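# Press the magnet-marked post's gauge pin fully in

## Task

Find the one post on the checking fixture that has a yellow magnet on it. Press that post's gauge pin fully home and keep it there for one second; afterwards its spring may push it back out. Do not disturb the other three pins, and do not move the magnet.

## Robot and tools

Robot: two UR20-type arms, left_arm and right_arm, each with a Robotiq 2F-85 two-finger gripper and a wrist camera (cam_left_wrist, cam_right_wrist, both 896x504). Base positions in the scene frame: left_arm at (+0.060, +0.928, 0) m, right_arm at (-0.064, -0.817, 0) m, each turned very slightly about z.

Frames. Scene frame: origin at table-top height midway between the nominal bases, +z up, +x out over the table, left_arm on +y. Each arm reports its hand pose, velocities and wrist-camera pose in its own base frame. Motion offsets are taken along the axes of that arm's current Hand target. Gripper axes: fingers point along +z, they open and close along y; a block sticks out about 10 cm toward +x. end_effector_position is the point between the closed pads; closed fingertips reach about 19 mm past it (6 mm when fully open).

Row layout (used by every motion tool): one flat list of 18 numbers covering both arms, each in [-1, 1]. First left arm: dx, dy, dz, rx, ry, rz, gripper position, force_limit, speed; then the same nine for the right arm. dx..rz are an offset from the arm's Hand target as it stood when the action or move began, not a pose; scale 1.0 = 0.6 m or 180 degrees; rx, ry, rz form one rotation vector. Sending the same offset again moves the arm further. All six zeros means hold at, or re-request, the Hand target. Gripper position is absolute: +1 fully open (85 mm), about -0.8 pads touching, -1 close until blocked. force_limit and speed set grip strength and closing rate (speed -1 about 20 mm/s, 0 about 85, +1 about 150); both start at +1. Resend the last gripper numbers to leave a gripper unchanged, since 0 is itself a command.

execute_actions(actions, cameras): actions is a list of actions; each action is up to 15 rows, one per 1/30 s step, and a short table repeats its last row to fill the 15 steps (0.5 s). Every row counts from the start pose of that action. An empty list just returns state and images. cameras picks images by name; omitted, null or ["all"] gives all, [] gives none; an unknown name invalidates the call.

move(target, speed, blend, stop_force, zero, blocking, cameras): straight-line path for each gripper toward target, one 18-number row or a list of up to 15 rows, all offsets measured from the same starting Hand targets. speed in m/s, 0.002 to 4.2, default 0.25 (turns up to twice that in rad/s), one value or one per target. blend in m rounds corners in a list. stop_force in N, 6 to 120, one value for both arms: an arm's path ends when its wrist sensor feels that much push against its travel, then it backs off slightly but still presses. zero (only with stop_force, default true) re-zeroes moving arms first; false lets presses accumulate. blocking=false returns after about 0.5 s while the move runs; not allowed with stop_force. Paths cap at 10 s and do not avoid obstacles; go around an arm's own base, not close past it. Do not rely on stop_force when the gripper rotates, and omit it when backing off a contact.

wait(seconds 0 to 10): lets time pass with last commands held. stop(): brakes a running move. zoom_image(camera, region [x0,y0,x1,y1] pixels, at most 504x504): closer view of the latest image. zero_wrist_force(arm): tares that arm's wrist sensor. read_manual(section): licence texts only. finished_scene(scene 1 to 3): ends the scene; call nothing after it in the same reply when ending scene 1.

Results: per arm, end_effector_position (m), quaternion and velocities in the base frame; Hand target (last commanded pose after clipping; the next offsets start there); joint positions and torques; Wrist force/torque in gripper axes plus the peak since last shown; gripper position_measured in counts (3 open, 78 about 60 mm, 130 about 40 mm, 180 about 20 mm, 230 closed); object_status 0 moving, 1 blocked while opening, 2 blocked while closing (a grip), 3 at requested position. "within noise" means the joints are still. move adds a "move:" line: done, off_target, moving, held or fault, and limits such as paced or held. done does not prove nothing was touched.

Behaviour: commands lag about 0.2 s; orientation is clipped to 32 degrees from the measured one per step; the gripper may settle short of its target, and only a further command closes the gap. A blocked arm keeps pushing until told to move off: command the target back past the gripper.

Avoid: contact force of about 150 N (±25) on any arm part or joint torque at its limit (wrist joints 98.4 N m) causes a 10 s fault stop; arms are stiff, so even a small overshoot into a firm surface can trip it. Press slowly with a modest stop_force, and press then retreat in one reply. Avoid fast hits, arm-to-arm contact, gripping the other arm's fingers, hot motors from long stretched holds (85 °C brakes the arm), and anything falling off the table. For this job, push only the marked post's pin, hold about one second, then withdraw without touching the magnet or other pins.

Each tool is called as name(argument=value, ...) on one line, values as JSON.

## Session

execute_actions(actions=[])

Scene clock: 0.00 s.
left_arm: end_effector_position=(+0.6452, +0.5338, +0.3687) position_measured=3 object_status=3 end_effector_quat_wxyz=(+0.054, +0.895, -0.431, +0.101) | right_arm: end_effector_position=(+1.0094, -0.4085, +0.1239) position_measured=3 object_status=3 end_effector_quat_wxyz=(+0.497, -0.362, -0.574, -0.541)
Joint positions: left_arm=[0.541 -1.507 2.094 -2.179 -1.799 -1.706] | right_arm=[2.693 -2.576 -1.22 -2.623 2.507 -0.374]
Joint velocities: within noise
Joint torques (N m): no reading
Motor temperatures (°C): left_arm=[24 36 26 39 35 34] | right_arm=[29 36 36 38 34 39]
Wrist force (N): no reading
Wrist torque (N m): no reading
Wrist force, peak (N): no reading
Hand target: left_arm +0.6452, +0.5338, +0.3687; +0.054, +0.895, -0.431, +0.101 | right_arm +1.0094, -0.4085, +0.1239; +0.497, -0.362, -0.574, -0.541
Tool commands: left_gripper/position=+1.0 left_gripper/force_limit=+1.0 left_gripper/speed=+1.0 right_gripper/position=+1.0 right_gripper/force_limit=+1.0 right_gripper/speed=+1.0

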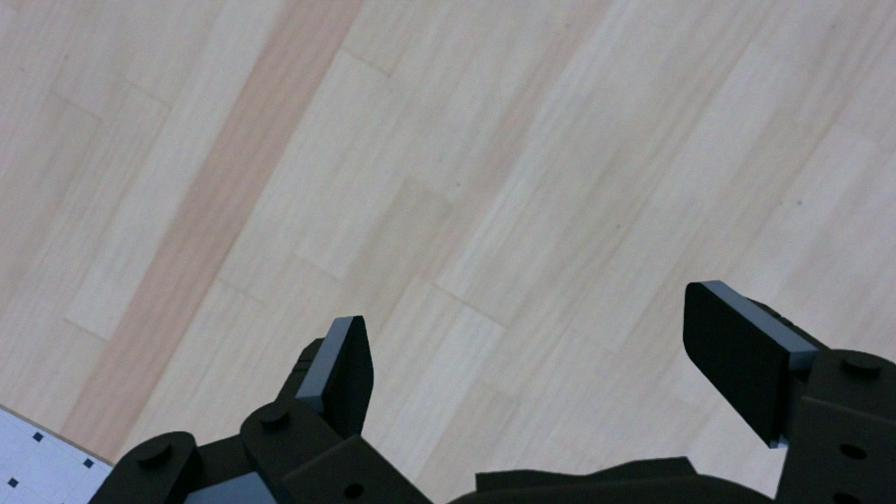

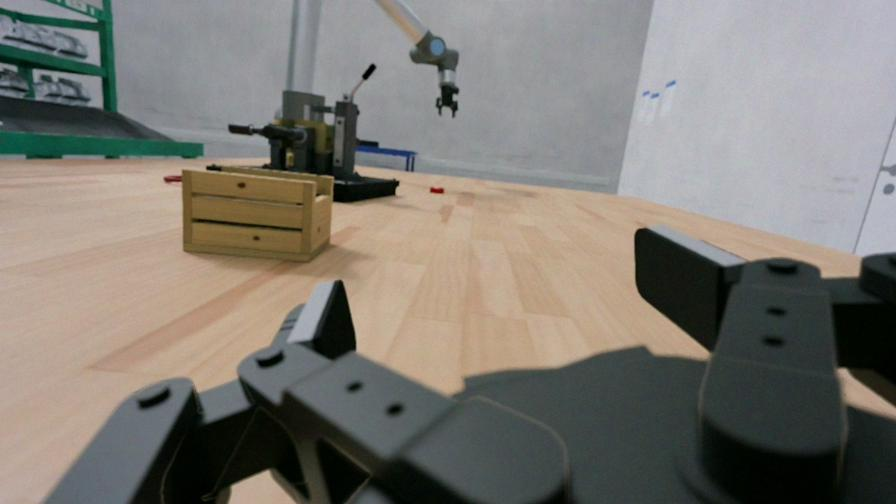

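move(target=[0.892,0.627,-0.385,0,0,0,1,1,1,0,0,0,0,0,0,1,1,1], cameras=["cam_left_wrist"])

Scene clock: 4.13 s.
left_arm: end_effector_position=(+0.6457, -0.0651, +0.7185) position_measured=3 object_status=3 end_effector_quat_wxyz=(+0.054, +0.895, -0.431, +0.101) | right_arm: end_effector_position=(+1.0094, -0.4085, +0.1239) position_measured=3 object_status=3 end_effector_quat_wxyz=(+0.497, -0.362, -0.574, -0.541)
Joint positions: left_arm=[-0.347 -1.95 1.979 -1.791 -1.698 -2.604] | right_arm=[2.693 -2.576 -1.22 -2.623 2.507 -0.374]
Joint velocities: within noise
Joint torques (N m): left_arm=[-21.46 10.83 -133 -7.24 4.6 -4.56] | right_arm=[4.49 244.99 72.78 -3.64 0.08 -1.3]
Motor temperatures (°C): left_arm=[24 36 26 39 35 34] | right_arm=[29 36 36 38 34 39]
Wrist force (N): left_arm=[0.2 -0.1 0.4] | right_arm=[-0.1 0.7 -0.1]
Wrist torque (N m): left_arm=[-0.02 -0.08 -0.05] | right_arm=[0.11 0.01 -0.01]
Wrist force, peak (N): left_arm=[-2.3 -1.8 0.8] | right_arm=[-0.1 0.7 -0.1]
Hand target: left_arm +0.6457, -0.0653, +0.7185; +0.054, +0.895, -0.431, +0.101 | right_arm +1.0094, -0.4085, +0.1239; +0.497, -0.362, -0.574, -0.541
Off the commanded pose: left_arm 0.000 m, 0 deg | right_arm 0.000 m, 0 deg.
move: done
camera_calibration:
cam_left_wrist: T_world_to_cam=[[-0.854395, -0.519374, -0.0161137, 0.546243], [-0.518457, 0.849989, 0.0933863, 0.346286], [-0.034806, 0.0881431, -0.9955, 0.869607], [0, 0, 0, 1]] pos_world=[0.676509, -0.0872847, 0.842157]
Images, in order (width x height): cam_left_wrist 896x504.

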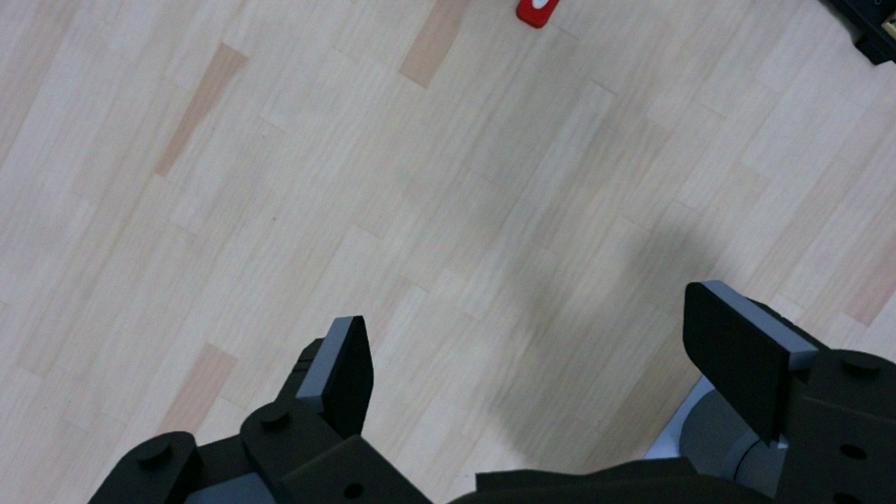

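execute_actions(actions=[], cameras=["cam_right_wrist"])

zoom_image(camera="cam_right_wrist", region=[160, 50, 480, 230])

Scene clock: 4.43 s.
left_arm: end_effector_position=(+0.6457, -0.0653, +0.7186) position_measured=3 object_status=3 end_effector_quat_wxyz=(+0.054, +0.895, -0.431, +0.101) | right_arm: end_effector_position=(+1.0094, -0.4085, +0.1239) position_measured=3 object_status=3 end_effector_quat_wxyz=(+0.497, -0.362, -0.574, -0.541)
Joint positions: left_arm=[-0.347 -1.95 1.978 -1.791 -1.698 -2.604] | right_arm=[2.693 -2.576 -1.22 -2.623 2.507 -0.374]
Joint velocities: within noise
Joint torques (N m): left_arm=[-17.64 4.99 -130.19 -8.05 4.12 -3.76] | right_arm=[-1.71 241.42 72.04 -3.95 0.26 -0.8]
Motor temperatures (°C): left_arm=[24 36 26 39 35 34] | right_arm=[29 36 36 38 34 39]
Wrist force (N): left_arm=[-0.3 -0.3 0.4] | right_arm=[0.0 0.2 0.1]
Wrist torque (N m): left_arm=[-0.05 0.02 -0.04] | right_arm=[0.03 0.00 0.00]
Wrist force, peak (N): left_arm=[-0.2 -0.6 0.6] | right_arm=[0.2 0.6 0.3]
Hand target: left_arm +0.6457, -0.0653, +0.7185; +0.054, +0.895, -0.431, +0.101 | right_arm +1.0094, -0.4085, +0.1239; +0.497, -0.362, -0.574, -0.541
Tool commands: left_gripper/position=+1.0 left_gripper/force_limit=+1.0 left_gripper/speed=+1.0 right_gripper/position=+1.0 right_gripper/force_limit=+1.0 right_gripper/speed=+1.0
Off the commanded pose: left_arm 0.000 m, 0 deg | right_arm 0.000 m, 0 deg.
Images, in order (width x height): cam_right_wrist 896x504.

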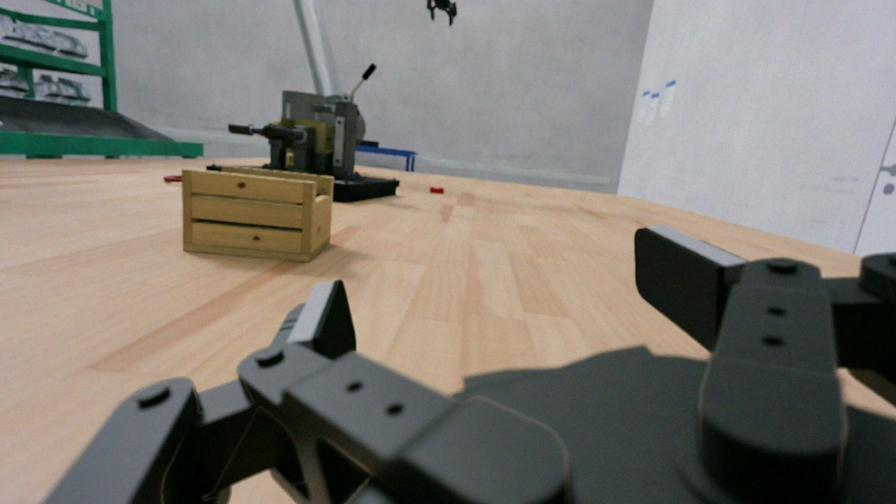

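Scaled by 1.575 from the camera's 896x504 image, which has a finer 1280x720 frame.

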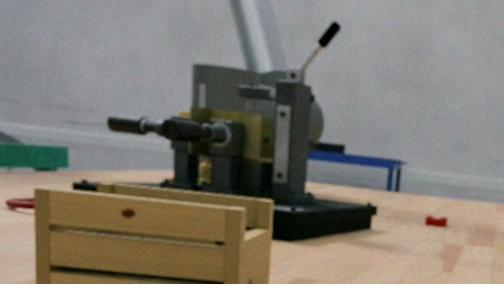

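move(target=[0.197,0.757,-0.203,0,0,0,1,1,1,0,0,0,0,0,0,1,1,1], cameras=["cam_left_wrist"])

zoom_image(camera="cam_left_wrist", region=[300, 0, 800, 280])

Scene clock: 7.27 s.
left_arm: end_effector_position=(+0.3462, -0.4158, +0.8682) position_measured=3 object_status=3 end_effector_quat_wxyz=(+0.054, +0.895, -0.431, +0.101) | right_arm: end_effector_position=(+1.0094, -0.4085, +0.1239) position_measured=3 object_status=3 end_effector_quat_wxyz=(+0.497, -0.362, -0.574, -0.541)
Joint positions: left_arm=[-1.313 -2.108 1.851 -1.527 -1.488 -3.549] | right_arm=[2.693 -2.576 -1.22 -2.623 2.507 -0.374]
Joint velocities: within noise
Joint torques (N m): left_arm=[-18.33 46.02 -127.14 -8.49 5.44 -4.72] | right_arm=[-2.06 245.48 72.01 -3.57 -0.11 -0.57]
Motor temperatures (°C): left_arm=[24 36 26 39 35 34] | right_arm=[29 36 36 38 34 39]
Wrist force (N): left_arm=[0.1 -0.9 0.1] | right_arm=[0.3 0.2 0.0]
Wrist torque (N m): left_arm=[-0.18 0.02 0.01] | right_arm=[0.02 -0.05 0.00]
Wrist force, peak (N): left_arm=[-0.6 -3.0 1.0] | right_arm=[0.2 0.6 0.1]
Hand target: left_arm +0.3461, -0.4159, +0.8682; +0.054, +0.895, -0.431, +0.101 | right_arm +1.0094, -0.4085, +0.1239; +0.497, -0.362, -0.574, -0.541
Off the commanded pose: left_arm 0.000 m, 0 deg | right_arm 0.000 m, 0 deg.
move: done
camera_calibration:
cam_left_wrist: T_world_to_cam=[[-0.854395, -0.519376, -0.0160802, 0.110635], [-0.518451, 0.849978, 0.0935224, 0.474902], [-0.0349055, 0.0882418, -0.995487, 1.03908], [0, 0, 0, 1]] pos_world=[0.377009, -0.437885, 0.991758]
Images, in order (width x height): cam_left_wrist 896x504.

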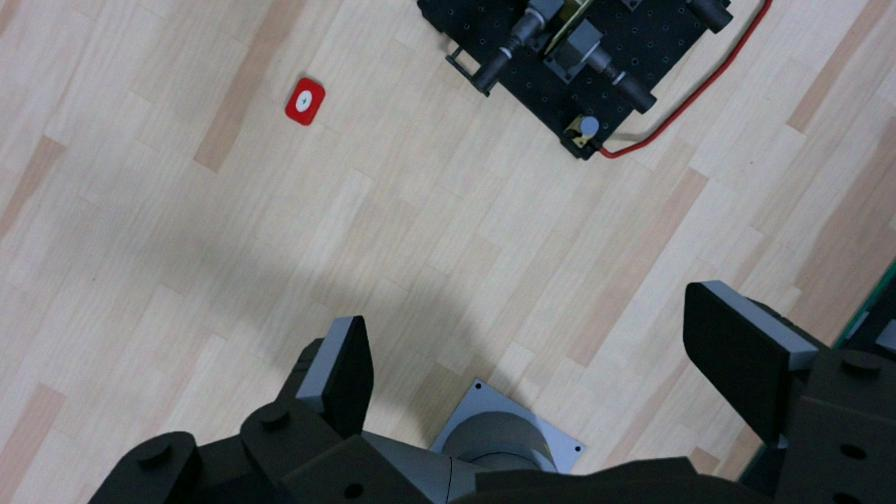

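Scaled by 1.008 from the camera's 896x504 image, which has a finer 1280x720 frame.

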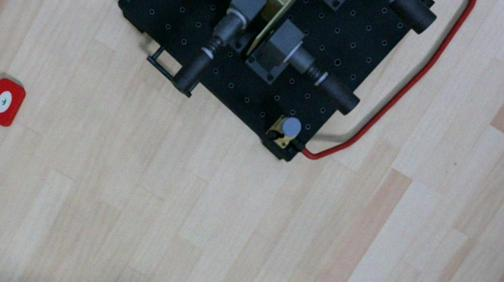

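move(target=[0.507,0.415,0.123,0,0,0,1,1,1,0,0,0,0,0,0,1,1,1], cameras=["cam_left_wrist"])

zoom_image(camera="cam_left_wrist", region=[400, 0, 800, 320])

Scene clock: 9.73 s.
left_arm: end_effector_position=(+0.3465, -0.8157, +0.8677) position_measured=3 object_status=3 end_effector_quat_wxyz=(+0.054, +0.895, -0.431, +0.101) | right_arm: end_effector_position=(+1.0094, -0.4085, +0.1239) position_measured=3 object_status=3 end_effector_quat_wxyz=(+0.497, -0.362, -0.574, -0.541)
Joint positions: left_arm=[-1.441 -1.681 1.584 -1.675 -1.461 -3.674] | right_arm=[2.693 -2.576 -1.22 -2.623 2.507 -0.374]
Joint velocities: within noise
Joint torques (N m): left_arm=[-18.25 -54.98 -132.88 -13.15 6.5 -3.93] | right_arm=[-2.59 241.73 73.15 -3.72 -0.3 -0.46]
Motor temperatures (°C): left_arm=[24 36 26 39 35 34] | right_arm=[29 36 36 38 34 39]
Wrist force (N): left_arm=[0.5 -1.0 0.0] | right_arm=[-0.1 0.5 0.1]
Wrist torque (N m): left_arm=[-0.05 -0.09 0.01] | right_arm=[0.08 0.01 0.00]
Wrist force, peak (N): left_arm=[-2.1 -2.9 -0.8] | right_arm=[0.4 0.8 0.2]
Hand target: left_arm +0.3465, -0.8159, +0.8677; +0.054, +0.895, -0.431, +0.101 | right_arm +1.0094, -0.4085, +0.1239; +0.497, -0.362, -0.574, -0.541
Off the commanded pose: left_arm 0.000 m, 0 deg | right_arm 0.000 m, 0 deg.
move: done
camera_calibration:
cam_left_wrist: T_world_to_cam=[[-0.854391, -0.519383, -0.0160287, -0.0968725], [-0.518456, 0.849984, 0.0934379, 0.815101], [-0.0349059, 0.0881427, -0.995496, 1.07381], [0, 0, 0, 1]] pos_world=[0.377309, -0.837785, 0.991258]
Images, in order (width x height): cam_left_wrist 896x504.

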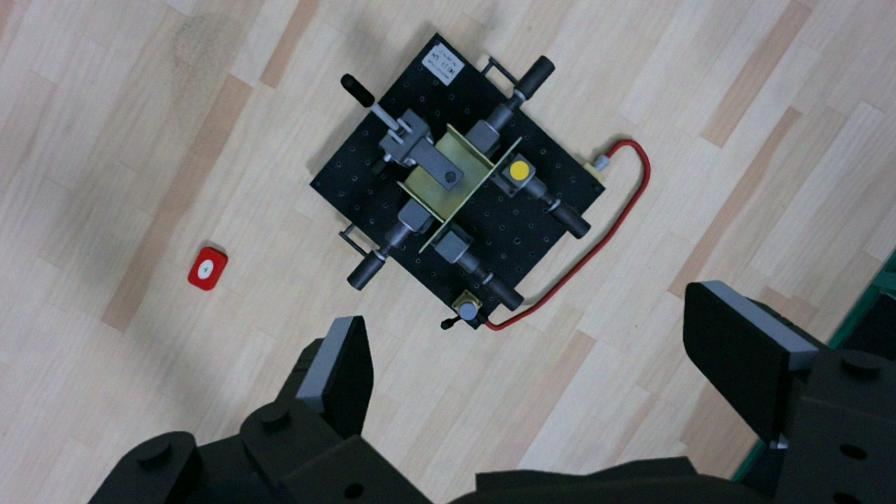

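Scaled by 1.260 from the camera's 896x504 image, which has a finer 1280x720 frame.

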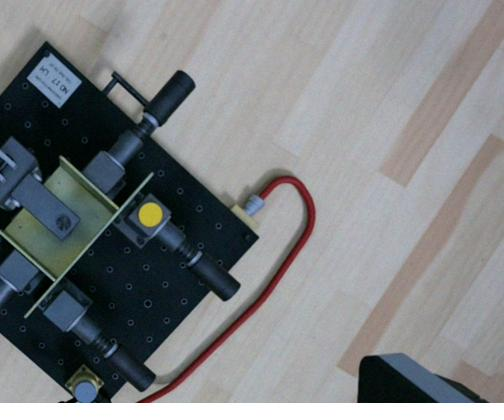

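move(target=[-0.368,0.412,0.89,0.0279,-0.069,-0.2162,-1,-1,0,0,0,0,0,0,0,1,1,1], cameras=["cam_left_wrist"])

Scene clock: 14.60 s.
left_arm: end_effector_position=(+0.0905, -0.8998, +0.3000) position_measured=232 object_status=3 end_effector_quat_wxyz=(+0.000, +0.994, -0.107, +0.000) | right_arm: end_effector_position=(+1.0094, -0.4085, +0.1239) position_measured=3 object_status=3 end_effector_quat_wxyz=(+0.497, -0.362, -0.574, -0.541)
Joint positions: left_arm=[-1.695 -1.398 2.061 -2.234 -1.571 -4.622] | right_arm=[2.693 -2.576 -1.22 -2.623 2.507 -0.374]
Joint velocities: within noise
Joint torques (N m): left_arm=[-15.68 -93.83 -63.39 -13.88 -5.18 -4.02] | right_arm=[1.73 246.73 70.81 -3.36 -0.06 -0.61]
Motor temperatures (°C): left_arm=[24 36 26 39 35 34] | right_arm=[29 36 36 37 34 39]
Wrist force (N): left_arm=[0.6 0.3 -0.6] | right_arm=[0.2 0.3 -0.1]
Wrist torque (N m): left_arm=[0.00 -0.19 0.03] | right_arm=[0.05 -0.03 0.00]
Wrist force, peak (N): left_arm=[1.3 -2.1 -2.8] | right_arm=[0.3 0.8 -0.1]
Hand target: left_arm +0.0904, -0.8998, +0.2999; +0.000, +0.994, -0.107, +0.000 | right_arm +1.0094, -0.4085, +0.1239; +0.497, -0.362, -0.574, -0.541
Off the commanded pose: left_arm 0.000 m, 0 deg | right_arm 0.000 m, 0 deg.
move: done
camera_calibration:
cam_left_wrist: T_world_to_cam=[[-0.337131, -0.941452, 0.00334693, -0.800706], [-0.892783, 0.320827, 0.316242, 0.297763], [-0.2988, 0.103627, -0.948673, 0.530911], [0, 0, 0, 1]] pos_world=[0.154531, -0.904373, 0.412176]
Images, in order (width x height): cam_left_wrist 896x504.

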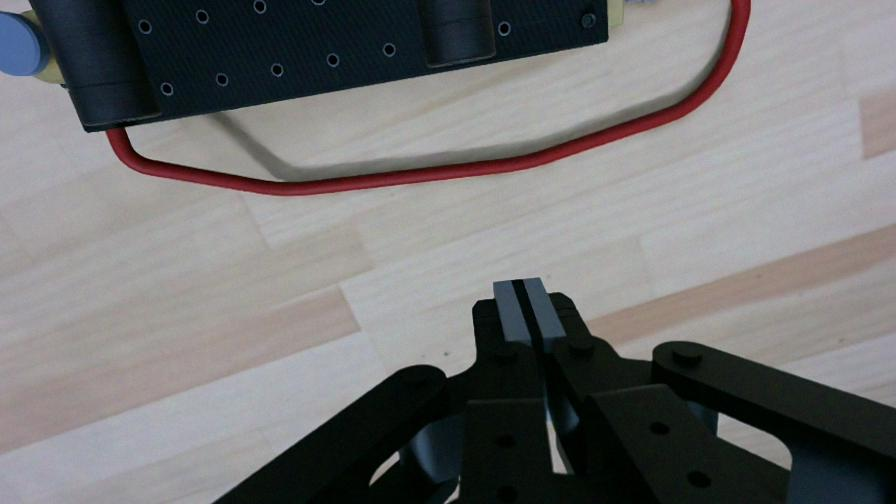

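move(target=[0.0497,0.0045,0.25,0,0,0,-1,-1,0,0,0,0,0,0,0,1,1,1], cameras=["cam_left_wrist"])

Scene clock: 16.67 s.
left_arm: end_effector_position=(+0.1190, -0.9087, +0.1501) position_measured=232 object_status=3 end_effector_quat_wxyz=(+0.000, +0.994, -0.107, +0.000) | right_arm: end_effector_position=(+1.0094, -0.4085, +0.1239) position_measured=3 object_status=3 end_effector_quat_wxyz=(+0.497, -0.362, -0.574, -0.541)
Joint positions: left_arm=[-1.662 -1.245 2.134 -2.46 -1.571 -4.589] | right_arm=[2.693 -2.576 -1.22 -2.623 2.507 -0.374]
Joint velocities: within noise
Joint torques (N m): left_arm=[19.01 -117.79 -51.07 -12.85 2.18 2.13] | right_arm=[3 244.42 72.39 -3.74 -0.71 -0.43]
Motor temperatures (°C): left_arm=[24 36 26 39 35 34] | right_arm=[29 36 36 37 34 39]
Wrist force (N): left_arm=[0.0 -0.3 -0.3] | right_arm=[0.2 0.3 0.0]
Wrist torque (N m): left_arm=[-0.18 -0.09 0.04] | right_arm=[0.05 -0.03 0.00]
Wrist force, peak (N): left_arm=[0.0 -0.2 -3.7] | right_arm=[0.5 0.6 0.1]
Hand target: left_arm +0.1190, -0.9087, +0.1499; +0.000, +0.994, -0.107, +0.000 | right_arm +1.0094, -0.4085, +0.1239; +0.497, -0.362, -0.574, -0.541
Off the commanded pose: left_arm 0.000 m, 0 deg | right_arm 0.000 m, 0 deg.
move: done
camera_calibration:
cam_left_wrist: T_world_to_cam=[[-0.336979, -0.941506, 0.00342617, -0.799167], [-0.892809, 0.3207, 0.316296, 0.373375], [-0.298894, 0.103526, -0.948654, 0.398074], [0, 0, 0, 1]] pos_world=[0.183032, -0.913373, 0.262276]
Images, in order (width x height): cam_left_wrist 896x504.

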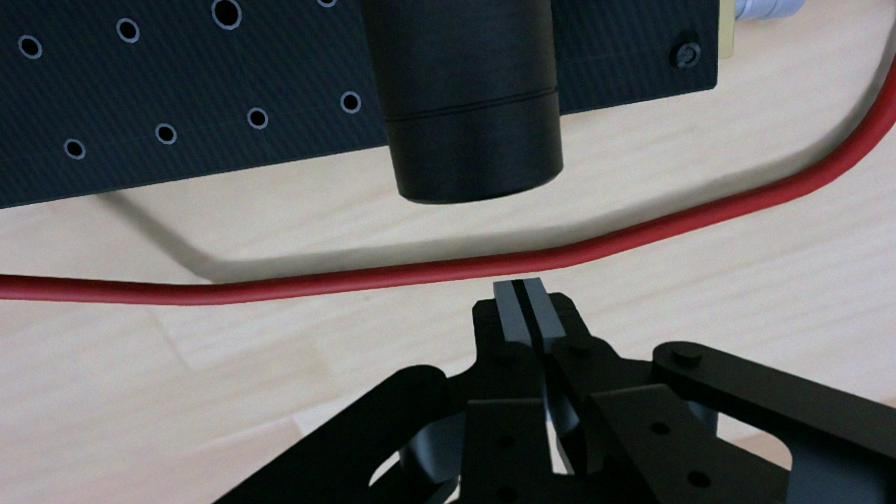

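move(target=[0.1,-0.005,0.015,0,0,0,-1,-1,0,0,0,0,0,0,0,1,1,1], cameras=["cam_left_wrist"], speed=0.03, stop_force=8)

Scene clock: 19.80 s.
left_arm: end_effector_position=(+0.1528, -0.9143, +0.1447) position_measured=232 object_status=3 end_effector_quat_wxyz=(+0.000, +0.994, -0.107, +0.000) | right_arm: end_effector_position=(+1.0094, -0.4085, +0.1239) position_measured=3 object_status=3 end_effector_quat_wxyz=(+0.497, -0.362, -0.574, -0.541)
Joint positions: left_arm=[-1.624 -1.23 2.122 -2.462 -1.571 -4.551] | right_arm=[2.693 -2.576 -1.22 -2.623 2.507 -0.374]
Joint velocities: within noise
Joint torques (N m): left_arm=[-16.64 -164.48 -52.06 -6.79 -1.32 -4.44] | right_arm=[-3.38 243.96 72.46 -4.35 0.01 -0.36]
Motor temperatures (°C): left_arm=[24 36 26 39 35 34] | right_arm=[29 36 36 37 34 39]
Wrist force (N): left_arm=[-6.2 2.0 -0.8] | right_arm=[0.0 0.1 -0.2]
Wrist torque (N m): left_arm=[-0.05 0.07 0.03] | right_arm=[0.01 0.01 0.00]
Wrist force, peak (N): left_arm=[-8.7 0.4 -2.0] | right_arm=[0.3 0.6 0.6]
Hand target: left_arm +0.1528, -0.9143, +0.1447; +0.000, +0.994, -0.107, +0.000 (not the last commanded pose) | right_arm +1.0094, -0.4085, +0.1239; +0.497, -0.362, -0.574, -0.541
Off the commanded pose: left_arm 0.026 m, 0 deg | right_arm 0.000 m, 0 deg.
move: contact (left_arm)
camera_calibration:
cam_left_wrist: T_world_to_cam=[[-0.336924, -0.941526, 0.00330613, -0.793031], [-0.892831, 0.320609, 0.316327, 0.406969], [-0.29889, 0.103626, -0.948645, 0.403722], [0, 0, 0, 1]] pos_world=[0.216832, -0.918973, 0.256876]
Images, in order (width x height): cam_left_wrist 896x504.

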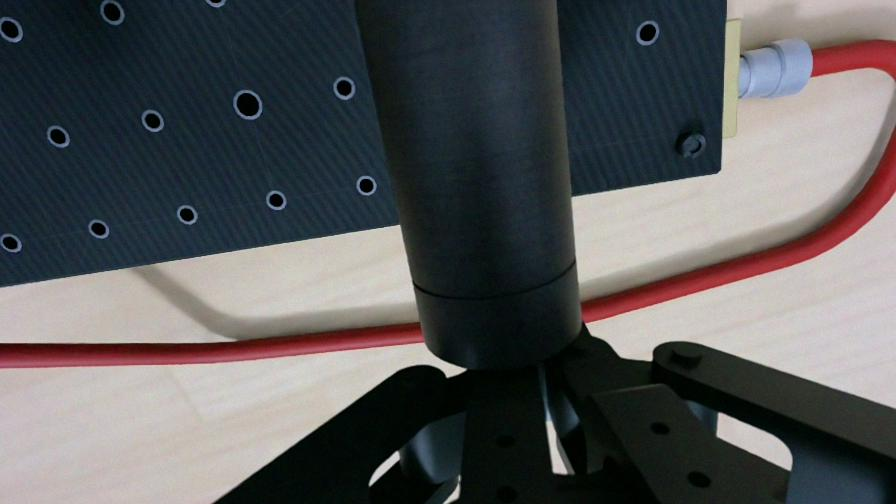

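move(target=[0.1,0,0,0,0,0,-1,-1,0,0,0,0,0,0,0,1,1,1], cameras=["cam_left_wrist"], speed=0.025, stop_force=45, zero=false)

Scene clock: 22.23 s.
left_arm: end_effector_position=(+0.1697, -0.9180, +0.1448) position_measured=232 object_status=3 end_effector_quat_wxyz=(+0.000, +0.994, -0.107, +0.000) | right_arm: end_effector_position=(+1.0094, -0.4085, +0.1239) position_measured=3 object_status=3 end_effector_quat_wxyz=(+0.497, -0.362, -0.574, -0.541)
Joint positions: left_arm=[-1.605 -1.224 2.112 -2.459 -1.571 -4.532] | right_arm=[2.693 -2.576 -1.22 -2.623 2.507 -0.374]
Joint velocities: within noise
Joint torques (N m): left_arm=[10.77 -171.88 -53.85 -8.55 7.38 -4.23] | right_arm=[3.48 242.65 71.69 -3.51 -0.21 -0.31]
Motor temperatures (°C): left_arm=[24 36 26 39 35 34] | right_arm=[29 36 36 37 34 39]
Wrist force (N): left_arm=[-31.0 7.6 5.9] | right_arm=[0.4 0.3 0.2]
Wrist torque (N m): left_arm=[-0.01 0.67 -0.14] | right_arm=[0.04 -0.07 0.00]
Wrist force, peak (N): left_arm=[-115.7 -9.8 -17.3] | right_arm=[0.5 0.7 0.1]
Hand target: left_arm +0.1697, -0.9180, +0.1447; +0.000, +0.994, -0.107, +0.000 (not the last commanded pose) | right_arm +1.0094, -0.4085, +0.1239; +0.497, -0.362, -0.574, -0.541
Off the commanded pose: left_arm 0.043 m, 0 deg | right_arm 0.000 m, 0 deg.
move: contact (left_arm)
camera_calibration:
cam_left_wrist: T_world_to_cam=[[-0.336979, -0.941506, 0.00342617, -0.790786], [-0.892809, 0.3207, 0.316296, 0.42342], [-0.298894, 0.103526, -0.948654, 0.409098], [0, 0, 0, 1]] pos_world=[0.233832, -0.922673, 0.256876]
Images, in order (width x height): cam_left_wrist 896x504.

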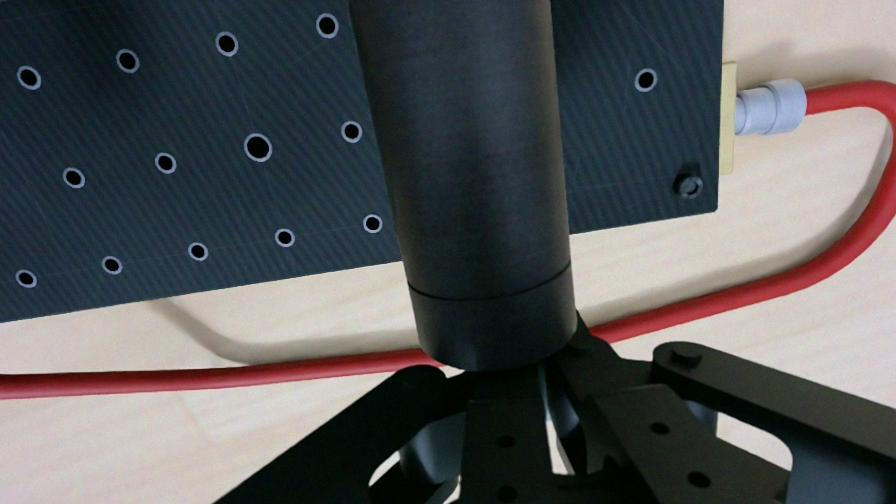

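move(target=[0.008,0,0,0,0,0,-1,-1,0,0,0,0,0,0,0,1,1,1], cameras=[], speed=0.004, stop_force=20)

wait(seconds=1.3, cameras=["cam_left_wrist"])

Scene clock: 23.30 s.
left_arm: end_effector_position=(+0.1699, -0.9179, +0.1447) position_measured=232 object_status=3 end_effector_quat_wxyz=(+0.000, +0.994, -0.107, +0.000) | right_arm: end_effector_position=(+1.0094, -0.4085, +0.1239) position_measured=3 object_status=3 end_effector_quat_wxyz=(+0.497, -0.362, -0.574, -0.541)
Joint positions: left_arm=[-1.605 -1.224 2.112 -2.459 -1.571 -4.532] | right_arm=[2.693 -2.576 -1.22 -2.623 2.507 -0.374]
Joint velocities: within noise
Joint torques (N m): left_arm=[26.2 -154.82 -67.55 -10.03 21.82 -4.44] | right_arm=[5.22 239.27 71.31 -3.53 0.46 -0.17]
Motor temperatures (°C): left_arm=[24 36 26 39 35 34] | right_arm=[29 36 36 37 34 39]
Wrist force (N): left_arm=[-53.2 14.6 7.7] | right_arm=[0.2 0.3 -0.1]
Wrist torque (N m): left_arm=[0.21 1.35 -0.27] | right_arm=[0.04 -0.03 0.00]
Wrist force, peak (N): left_arm=[-58.1 16.7 4.7] | right_arm=[0.2 0.4 0.7]
Hand target: left_arm +0.1699, -0.9179, +0.1447; +0.000, +0.994, -0.107, +0.000 (not the last commanded pose) | right_arm +1.0094, -0.4085, +0.1239; +0.497, -0.362, -0.574, -0.541
Off the commanded pose: left_arm 0.005 m, 0 deg | right_arm 0.000 m, 0 deg.
move: contact (left_arm)
No camera images: "cameras" was empty.

Scene clock: 24.60 s.
left_arm: end_effector_position=(+0.1699, -0.9179, +0.1447) position_measured=232 object_status=3 end_effector_quat_wxyz=(+0.000, +0.994, -0.107, +0.000) | right_arm: end_effector_position=(+1.0094, -0.4085, +0.1239) position_measured=3 object_status=3 end_effector_quat_wxyz=(+0.497, -0.362, -0.574, -0.541)
Joint positions: left_arm=[-1.605 -1.224 2.112 -2.459 -1.571 -4.532] | right_arm=[2.693 -2.576 -1.22 -2.623 2.507 -0.374]
Joint velocities: within noise
Joint torques (N m): left_arm=[29.51 -163.01 -53.47 -11.4 21.48 -3.76] | right_arm=[0.89 244.26 72.13 -4.47 0.57 -0.14]
Motor temperatures (°C): left_arm=[24 36 26 39 35 34] | right_arm=[29 36 36 37 34 39]
Wrist force (N): left_arm=[-52.5 14.6 4.7] | right_arm=[0.0 0.3 -0.2]
Wrist torque (N m): left_arm=[0.25 1.38 -0.26] | right_arm=[0.04 0.00 0.00]
Wrist force, peak (N): left_arm=[-53.7 14.3 7.4] | right_arm=[0.1 0.7 0.4]
Hand target: left_arm +0.1699, -0.9179, +0.1447; +0.000, +0.994, -0.107, +0.000 (not the last commanded pose) | right_arm +1.0094, -0.4085, +0.1239; +0.497, -0.362, -0.574, -0.541
Tool commands: left_gripper/position=-1.0 left_gripper/force_limit=-1.0 left_gripper/speed=+0.0 right_gripper/position=+1.0 right_gripper/force_limit=+1.0 right_gripper/speed=+1.0
Off the commanded pose: left_arm 0.005 m, 0 deg | right_arm 0.000 m, 0 deg.
wait: 1.30 s; at rest by 0.17 s
camera_calibration:
cam_left_wrist: T_world_to_cam=[[-0.336942, -0.94152, 0.00334883, -0.790626], [-0.892784, 0.320626, 0.316442, 0.423455], [-0.29901, 0.103633, -0.948606, 0.409261], [0, 0, 0, 1]] pos_world=[0.234032, -0.922573, 0.256876]
Images, in order (width x height): cam_left_wrist 896x504.

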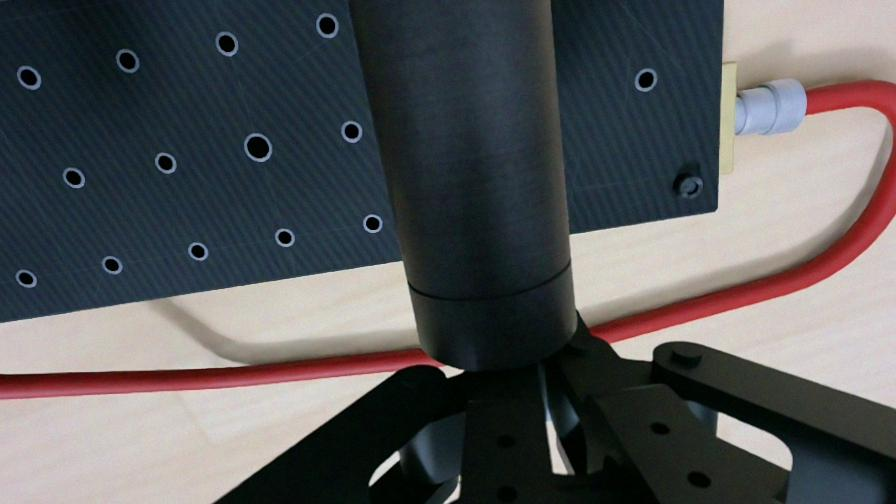

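move(target=[-0.12,0,0,0,0,0,-1,-1,0,0,0,0,0,0,0,1,1,1], cameras=["cam_left_wrist"], speed=0.1)

finished_scene(scene=1)

Scene clock: 25.93 s.
left_arm: end_effector_position=(+0.0997, -0.9026, +0.1447) position_measured=232 object_status=3 end_effector_quat_wxyz=(+0.000, +0.994, -0.107, +0.000) | right_arm: end_effector_position=(+1.0094, -0.4085, +0.1239) position_measured=3 object_status=3 end_effector_quat_wxyz=(+0.497, -0.362, -0.574, -0.541)
Joint positions: left_arm=[-1.684 -1.246 2.149 -2.472 -1.571 -4.611] | right_arm=[2.693 -2.576 -1.22 -2.623 2.507 -0.374]
Joint velocities: within noise
Joint torques (N m): left_arm=[-14.14 -160.96 -45.59 -13.25 2.53 -4.51] | right_arm=[-0.5 246.73 73.22 -4.02 0.77 -0.63]
Motor temperatures (°C): left_arm=[24 36 26 39 35 34] | right_arm=[29 36 36 37 34 39]
Wrist force (N): left_arm=[-2.3 5.3 -0.4] | right_arm=[0.2 0.2 -0.1]
Wrist torque (N m): left_arm=[0.86 0.32 0.05] | right_arm=[0.02 -0.05 0.00]
Wrist force, peak (N): left_arm=[-52.5 14.5 4.5] | right_arm=[0.3 0.6 0.4]
Hand target: left_arm +0.0996, -0.9026, +0.1447; +0.000, +0.994, -0.107, +0.000 | right_arm +1.0094, -0.4085, +0.1239; +0.497, -0.362, -0.574, -0.541
Off the commanded pose: left_arm 0.000 m, 0 deg | right_arm 0.000 m, 0 deg.
move: done
camera_calibration:
cam_left_wrist: T_world_to_cam=[[-0.336932, -0.941523, 0.00338077, -0.79992], [-0.892757, 0.320617, 0.316526, 0.355753], [-0.299101, 0.10363, -0.948578, 0.38666], [0, 0, 0, 1]] pos_world=[0.163733, -0.907273, 0.256876]
Images, in order (width x height): cam_left_wrist 896x504.

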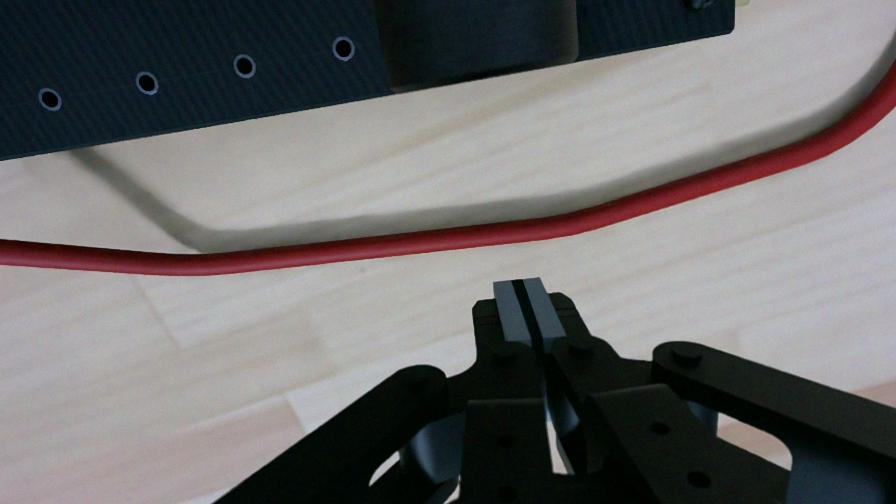

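The scene is finished: the task was done.


## Next scene

The same job, from a new start.

execute_actions(actions=[])

Scene clock: 0.00 s.
left_arm: end_effector_position=(+1.6020, +0.5513, +0.3701) position_measured=3 object_status=3 end_effector_quat_wxyz=(-0.049, +0.940, +0.190, +0.279) | right_arm: end_effector_position=(+0.4481, +0.4679, +0.3319) position_measured=3 object_status=3 end_effector_quat_wxyz=(-0.272, +0.502, +0.649, +0.503)
Joint positions: left_arm=[0.193 -0.686 0.985 -2.439 -1.472 -3.319] | right_arm=[4.007 -1.969 -2.772 1.193 2.076 2.519]
Joint velocities: within noise
Joint torques (N m): no reading
Motor temperatures (°C): left_arm=[24 35 26 38 34 34] | right_arm=[28 35 36 37 34 38]
Wrist force (N): no reading
Wrist torque (N m): no reading
Wrist force, peak (N): no reading
Hand target: left_arm +1.6020, +0.5513, +0.3701; -0.049, +0.940, +0.190, +0.279 | right_arm +0.4481, +0.4679, +0.3319; -0.272, +0.502, +0.649, +0.503
Tool commands: left_gripper/position=+1.0 left_gripper/force_limit=+1.0 left_gripper/speed=+1.0 right_gripper/position=+1.0 right_gripper/force_limit=+1.0 right_gripper/speed=+1.0
camera_calibration:
cam_left_wrist: T_world_to_cam=[[0.280319, -0.958405, -0.0536817, 0.116011], [-0.933413, -0.259108, -0.248199, 1.75322], [0.223966, 0.119682, -0.967221, 0.0591923], [0, 0, 0, 1]] pos_world=[1.5907, 0.558373, 0.498626]
cam_right_wrist: T_world_to_cam=[[0.956613, -0.13676, 0.257272, -0.433465], [0.120637, -0.61784, -0.776995, 0.502422], [0.265214, 0.774319, -0.574535, -0.162484], [0, 0, 0, 1]] pos_world=[0.39714, 0.37695, 0.408545]

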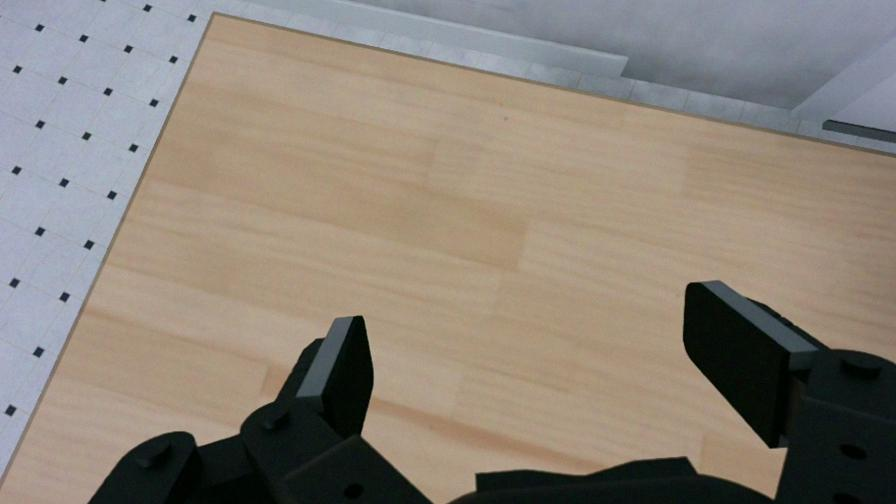

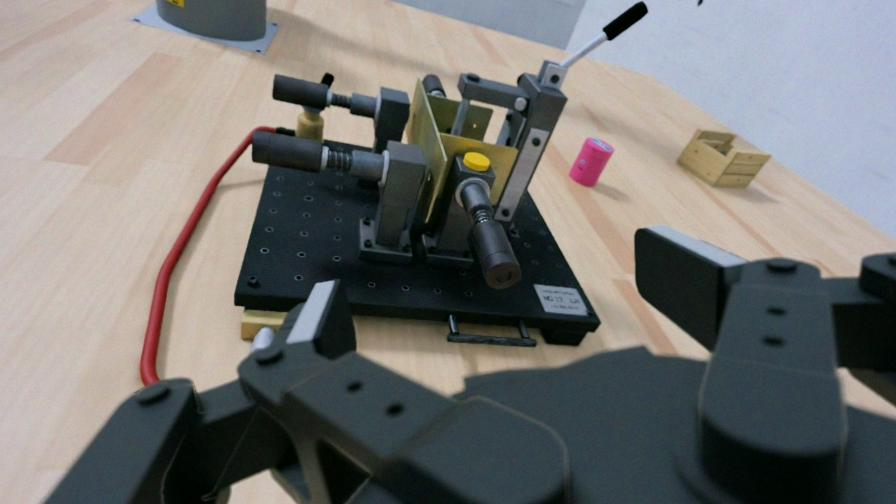

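move(target=[0,0,0,0,0,0,1,1,1,-0.2457,0.0808,0.3802,0.119,-0.3695,0.0582,-1,-1,0], cameras=["cam_right_wrist"], speed=0.4)

Scene clock: 3.97 s.
left_arm: end_effector_position=(+1.6020, +0.5513, +0.3701) position_measured=3 object_status=3 end_effector_quat_wxyz=(-0.049, +0.940, +0.190, +0.279) | right_arm: end_effector_position=(+0.5789, +0.6227, +0.1447) position_measured=232 object_status=3 end_effector_quat_wxyz=(+0.000, +0.691, +0.723, +0.000)
Joint positions: left_arm=[0.193 -0.686 0.985 -2.439 -1.472 -3.319] | right_arm=[4.202 -1.844 -2.23 -0.64 1.571 2.587]
Joint velocities: within noise
Joint torques (N m): left_arm=[-0.6 -277.42 -104.78 -11.17 1.18 -1.18] | right_arm=[21.11 97.73 88.82 2.99 -4.1 5.5]
Motor temperatures (°C): left_arm=[24 35 26 38 34 34] | right_arm=[28 35 36 37 34 38]
Wrist force (N): left_arm=[0.3 0.1 0.0] | right_arm=[-1.2 2.4 0.8]
Wrist torque (N m): left_arm=[0.01 -0.06 0.00] | right_arm=[1.33 0.44 -0.65]
Wrist force, peak (N): left_arm=[0.6 -0.4 -0.5] | right_arm=[0.9 3.7 2.3]
Hand target: left_arm +1.6020, +0.5513, +0.3701; -0.049, +0.940, +0.190, +0.279 | right_arm +0.5789, +0.6228, +0.1447; +0.000, +0.691, +0.723, +0.000
Off the commanded pose: left_arm 0.000 m, 0 deg | right_arm 0.000 m, 0 deg.
move: done
camera_calibration:
cam_right_wrist: T_world_to_cam=[[0.990276, -0.119951, 0.0704638, -0.492085], [-0.135217, -0.948999, 0.284812, 0.637551], [0.0327066, -0.29157, -0.95599, 0.429051], [0, 0, 0, 1]] pos_world=[0.559475, 0.671108, 0.263261]
Images, in order (width x height): cam_right_wrist 896x504.

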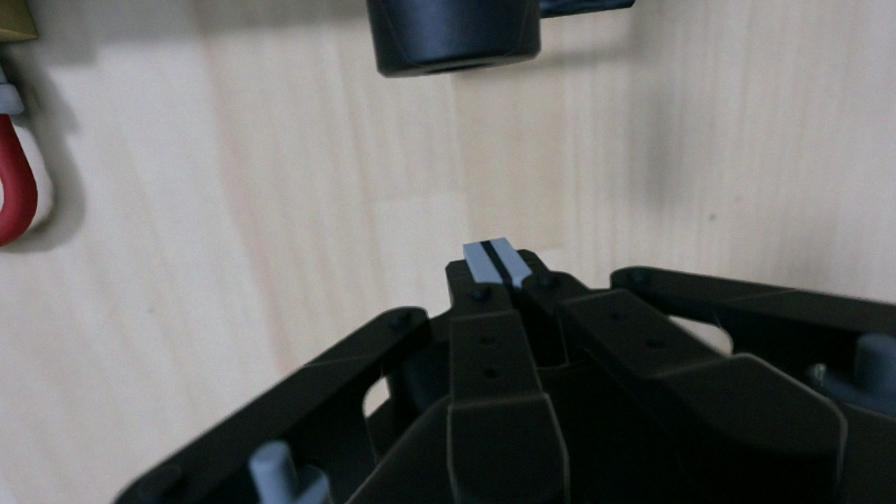

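move(target=[[0,0,0,0,0,0,1,1,1,0.055,0,0,0,0,0,-1,-1,0],[0,0,0,0,0,0,1,1,1,0.16,0,0,0,0,0,-1,-1,0]], cameras=["cam_right_wrist"], speed=[0.08, 0.03], stop_force=8)

Scene clock: 6.50 s.
left_arm: end_effector_position=(+1.6020, +0.5513, +0.3701) position_measured=3 object_status=3 end_effector_quat_wxyz=(-0.049, +0.940, +0.190, +0.279) | right_arm: end_effector_position=(+0.5768, +0.6689, +0.1447) position_measured=232 object_status=3 end_effector_quat_wxyz=(+0.000, +0.691, +0.723, +0.000)
Joint positions: left_arm=[0.193 -0.686 0.985 -2.439 -1.472 -3.319] | right_arm=[4.23 -1.873 -2.183 -0.656 1.57 2.616]
Joint velocities: within noise
Joint torques (N m): left_arm=[-2.78 -272.39 -103.61 -11.66 0.06 -1.39] | right_arm=[-14.03 148.24 64.75 15.96 1.35 -6.91]
Motor temperatures (°C): left_arm=[24 35 26 38 34 34] | right_arm=[28 35 36 37 34 38]
Wrist force (N): left_arm=[0.2 0.3 -0.3] | right_arm=[-6.8 1.3 1.5]
Wrist torque (N m): left_arm=[0.05 -0.05 -0.01] | right_arm=[1.33 0.57 -0.65]
Wrist force, peak (N): left_arm=[0.6 -0.2 -0.4] | right_arm=[-9.1 3.7 -0.2]
Hand target: left_arm +1.6020, +0.5513, +0.3701; -0.049, +0.940, +0.190, +0.279 | right_arm +0.5768, +0.6689, +0.1447; +0.000, +0.691, +0.723, +0.000 (not the last commanded pose)
Off the commanded pose: left_arm 0.000 m, 0 deg | right_arm 0.050 m, 0 deg.
move: contact (right_arm); path passed 1 of 2 targets
camera_calibration:
cam_right_wrist: T_world_to_cam=[[0.990277, -0.119929, 0.0704902, -0.484579], [-0.135211, -0.948936, 0.285022, 0.681049], [0.0327083, -0.291782, -0.955925, 0.442626], [0, 0, 0, 1]] pos_world=[0.557475, 0.717307, 0.263161]
Images, in order (width x height): cam_right_wrist 896x504.

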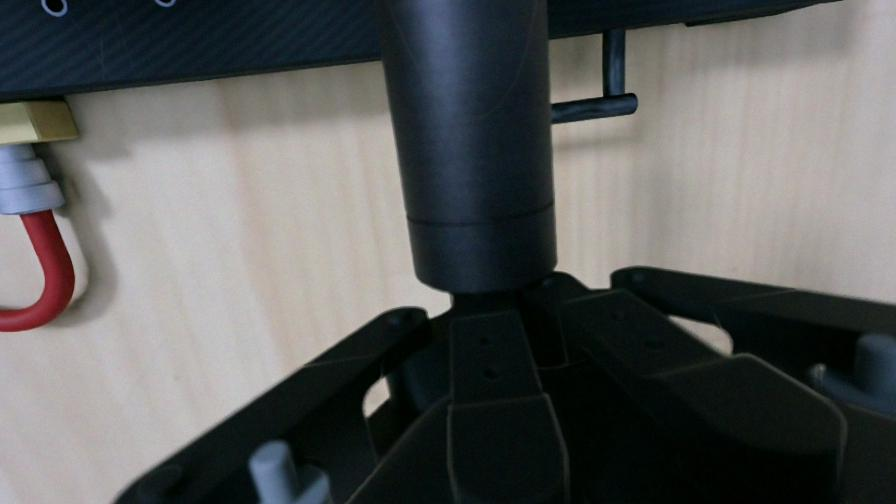

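move(target=[[0,0,0,0,0,0,1,1,1,0.0235,0,0,0,0,0,-1,-1,0],[0,0,0,0,0,0,1,1,1,0.045,0,0,0,0,0,-1,-1,0]], cameras=[], speed=[0.04, 0.006], stop_force=48, zero=false)

wait(seconds=1, cameras=["cam_right_wrist"])

Scene clock: 8.90 s.
left_arm: end_effector_position=(+1.6020, +0.5513, +0.3701) position_measured=3 object_status=3 end_effector_quat_wxyz=(-0.049, +0.940, +0.190, +0.279) | right_arm: end_effector_position=(+0.5760, +0.6880, +0.1446) position_measured=232 object_status=3 end_effector_quat_wxyz=(+0.000, +0.691, +0.723, -0.001)
Joint positions: left_arm=[0.193 -0.686 0.985 -2.439 -1.472 -3.319] | right_arm=[4.241 -1.886 -2.164 -0.664 1.57 2.627]
Joint velocities: within noise
Joint torques (N m): left_arm=[0.95 -272.09 -106.35 -11.71 0.63 -0.43] | right_arm=[12.59 144.23 90 25.49 10.27 -6.25]
Motor temperatures (°C): left_arm=[24 35 26 38 34 34] | right_arm=[28 35 36 37 34 38]
Wrist force (N): left_arm=[0.1 -0.3 -0.1] | right_arm=[-49.6 7.1 -6.3]
Wrist torque (N m): left_arm=[-0.06 -0.03 -0.01] | right_arm=[1.44 1.89 -0.14]
Wrist force, peak (N): left_arm=[0.3 0.5 -0.5] | right_arm=[-60.0 2.8 -10.6]
Hand target: left_arm +1.6020, +0.5513, +0.3701; -0.049, +0.940, +0.190, +0.279 | right_arm +0.5760, +0.6880, +0.1446; +0.000, +0.691, +0.723, -0.001 (not the last commanded pose)
Off the commanded pose: left_arm 0.000 m, 0 deg | right_arm 0.008 m, 0 deg.
move: contact (right_arm); path passed 1 of 2 targets
No camera images: "cameras" was empty.

Scene clock: 9.90 s.
left_arm: end_effector_position=(+1.6020, +0.5513, +0.3701) position_measured=3 object_status=3 end_effector_quat_wxyz=(-0.049, +0.940, +0.190, +0.279) | right_arm: end_effector_position=(+0.5760, +0.6880, +0.1446) position_measured=232 object_status=3 end_effector_quat_wxyz=(+0.000, +0.691, +0.723, -0.001)
Joint positions: left_arm=[0.193 -0.686 0.985 -2.439 -1.472 -3.319] | right_arm=[4.241 -1.886 -2.164 -0.664 1.57 2.627]
Joint velocities: within noise
Joint torques (N m): left_arm=[-1.63 -270.35 -104.23 -11.72 0.29 -0.94] | right_arm=[10.08 149.7 93.18 23.66 12.83 -7.06]
Motor temperatures (°C): left_arm=[24 35 26 38 34 34] | right_arm=[28 35 36 37 34 38]
Wrist force (N): left_arm=[0.5 -0.2 -0.3] | right_arm=[-42.3 6.5 1.7]
Wrist torque (N m): left_arm=[-0.04 -0.09 -0.01] | right_arm=[1.46 1.61 -0.22]
Wrist force, peak (N): left_arm=[0.4 -0.3 -0.5] | right_arm=[-49.2 6.8 -5.7]
Hand target: left_arm +1.6020, +0.5513, +0.3701; -0.049, +0.940, +0.190, +0.279 | right_arm +0.5760, +0.6880, +0.1446; +0.000, +0.691, +0.723, -0.001 (not the last commanded pose)
Tool commands: left_gripper/position=+1.0 left_gripper/force_limit=+1.0 left_gripper/speed=+1.0 right_gripper/position=-1.0 right_gripper/force_limit=-1.0 right_gripper/speed=+0.0
Off the commanded pose: left_arm 0.000 m, 0 deg | right_arm 0.008 m, 0 deg.
wait: 1.00 s; at rest by 0.17 s
camera_calibration:
cam_right_wrist: T_world_to_cam=[[0.990283, -0.11997, 0.070329, -0.481321], [-0.135211, -0.948866, 0.285258, 0.698966], [0.0325105, -0.291996, -0.955867, 0.448386], [0, 0, 0, 1]] pos_world=[0.556574, 0.736407, 0.263062]
Images, in order (width x height): cam_right_wrist 896x504.

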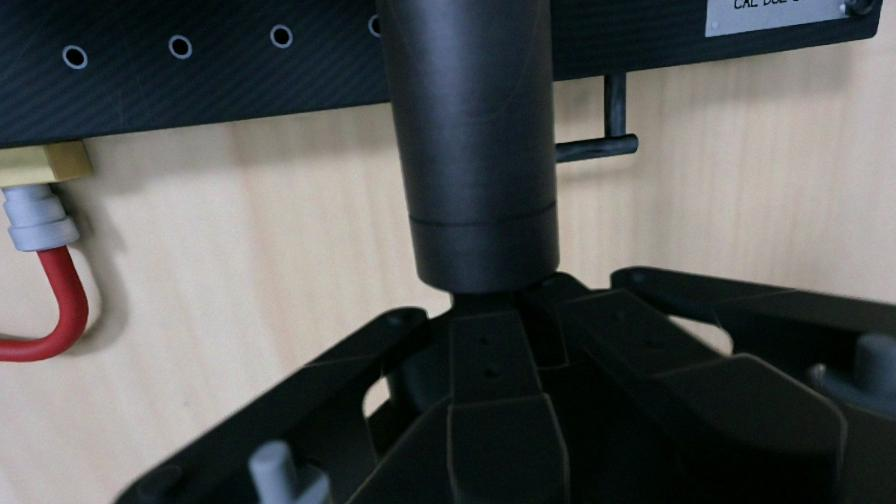

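move(target=[0,0,0,0,0,0,1,1,1,-0.08,0,0,0,0,0,-1,-1,0], cameras=[], speed=0.1)

finished_scene(scene=2)

Scene clock: 12.63 s.
left_arm: end_effector_position=(+1.6020, +0.5513, +0.3701) position_measured=3 object_status=3 end_effector_quat_wxyz=(-0.049, +0.940, +0.190, +0.279) | right_arm: end_effector_position=(+0.5781, +0.6402, +0.1446) position_measured=232 object_status=3 end_effector_quat_wxyz=(+0.000, +0.691, +0.723, +0.000)
Joint positions: left_arm=[0.193 -0.686 0.985 -2.439 -1.472 -3.319] | right_arm=[4.213 -1.855 -2.212 -0.646 1.57 2.598]
Joint velocities: within noise
Joint torques (N m): left_arm=[0.5 -270.74 -105.83 -11.42 0.83 -1.02] | right_arm=[-18.23 147.92 56.92 15.35 -4.23 -6.04]
Motor temperatures (°C): left_arm=[24 35 26 38 34 34] | right_arm=[28 35 36 37 34 38]
Wrist force (N): left_arm=[-0.1 -0.1 -0.2] | right_arm=[0.1 2.1 2.0]
Wrist torque (N m): left_arm=[-0.03 0.02 -0.01] | right_arm=[1.28 0.19 -0.68]
Wrist force, peak (N): left_arm=[0.6 -0.3 -0.5] | right_arm=[-42.3 6.6 2.1]
Hand target: left_arm +1.6020, +0.5513, +0.3701; -0.049, +0.940, +0.190, +0.279 | right_arm +0.5781, +0.6400, +0.1446; +0.000, +0.691, +0.723, -0.001
Off the commanded pose: left_arm 0.000 m, 0 deg | right_arm 0.000 m, 0 deg.
move: done
No camera images: "cameras" was empty.

The scene is finished: the task was done.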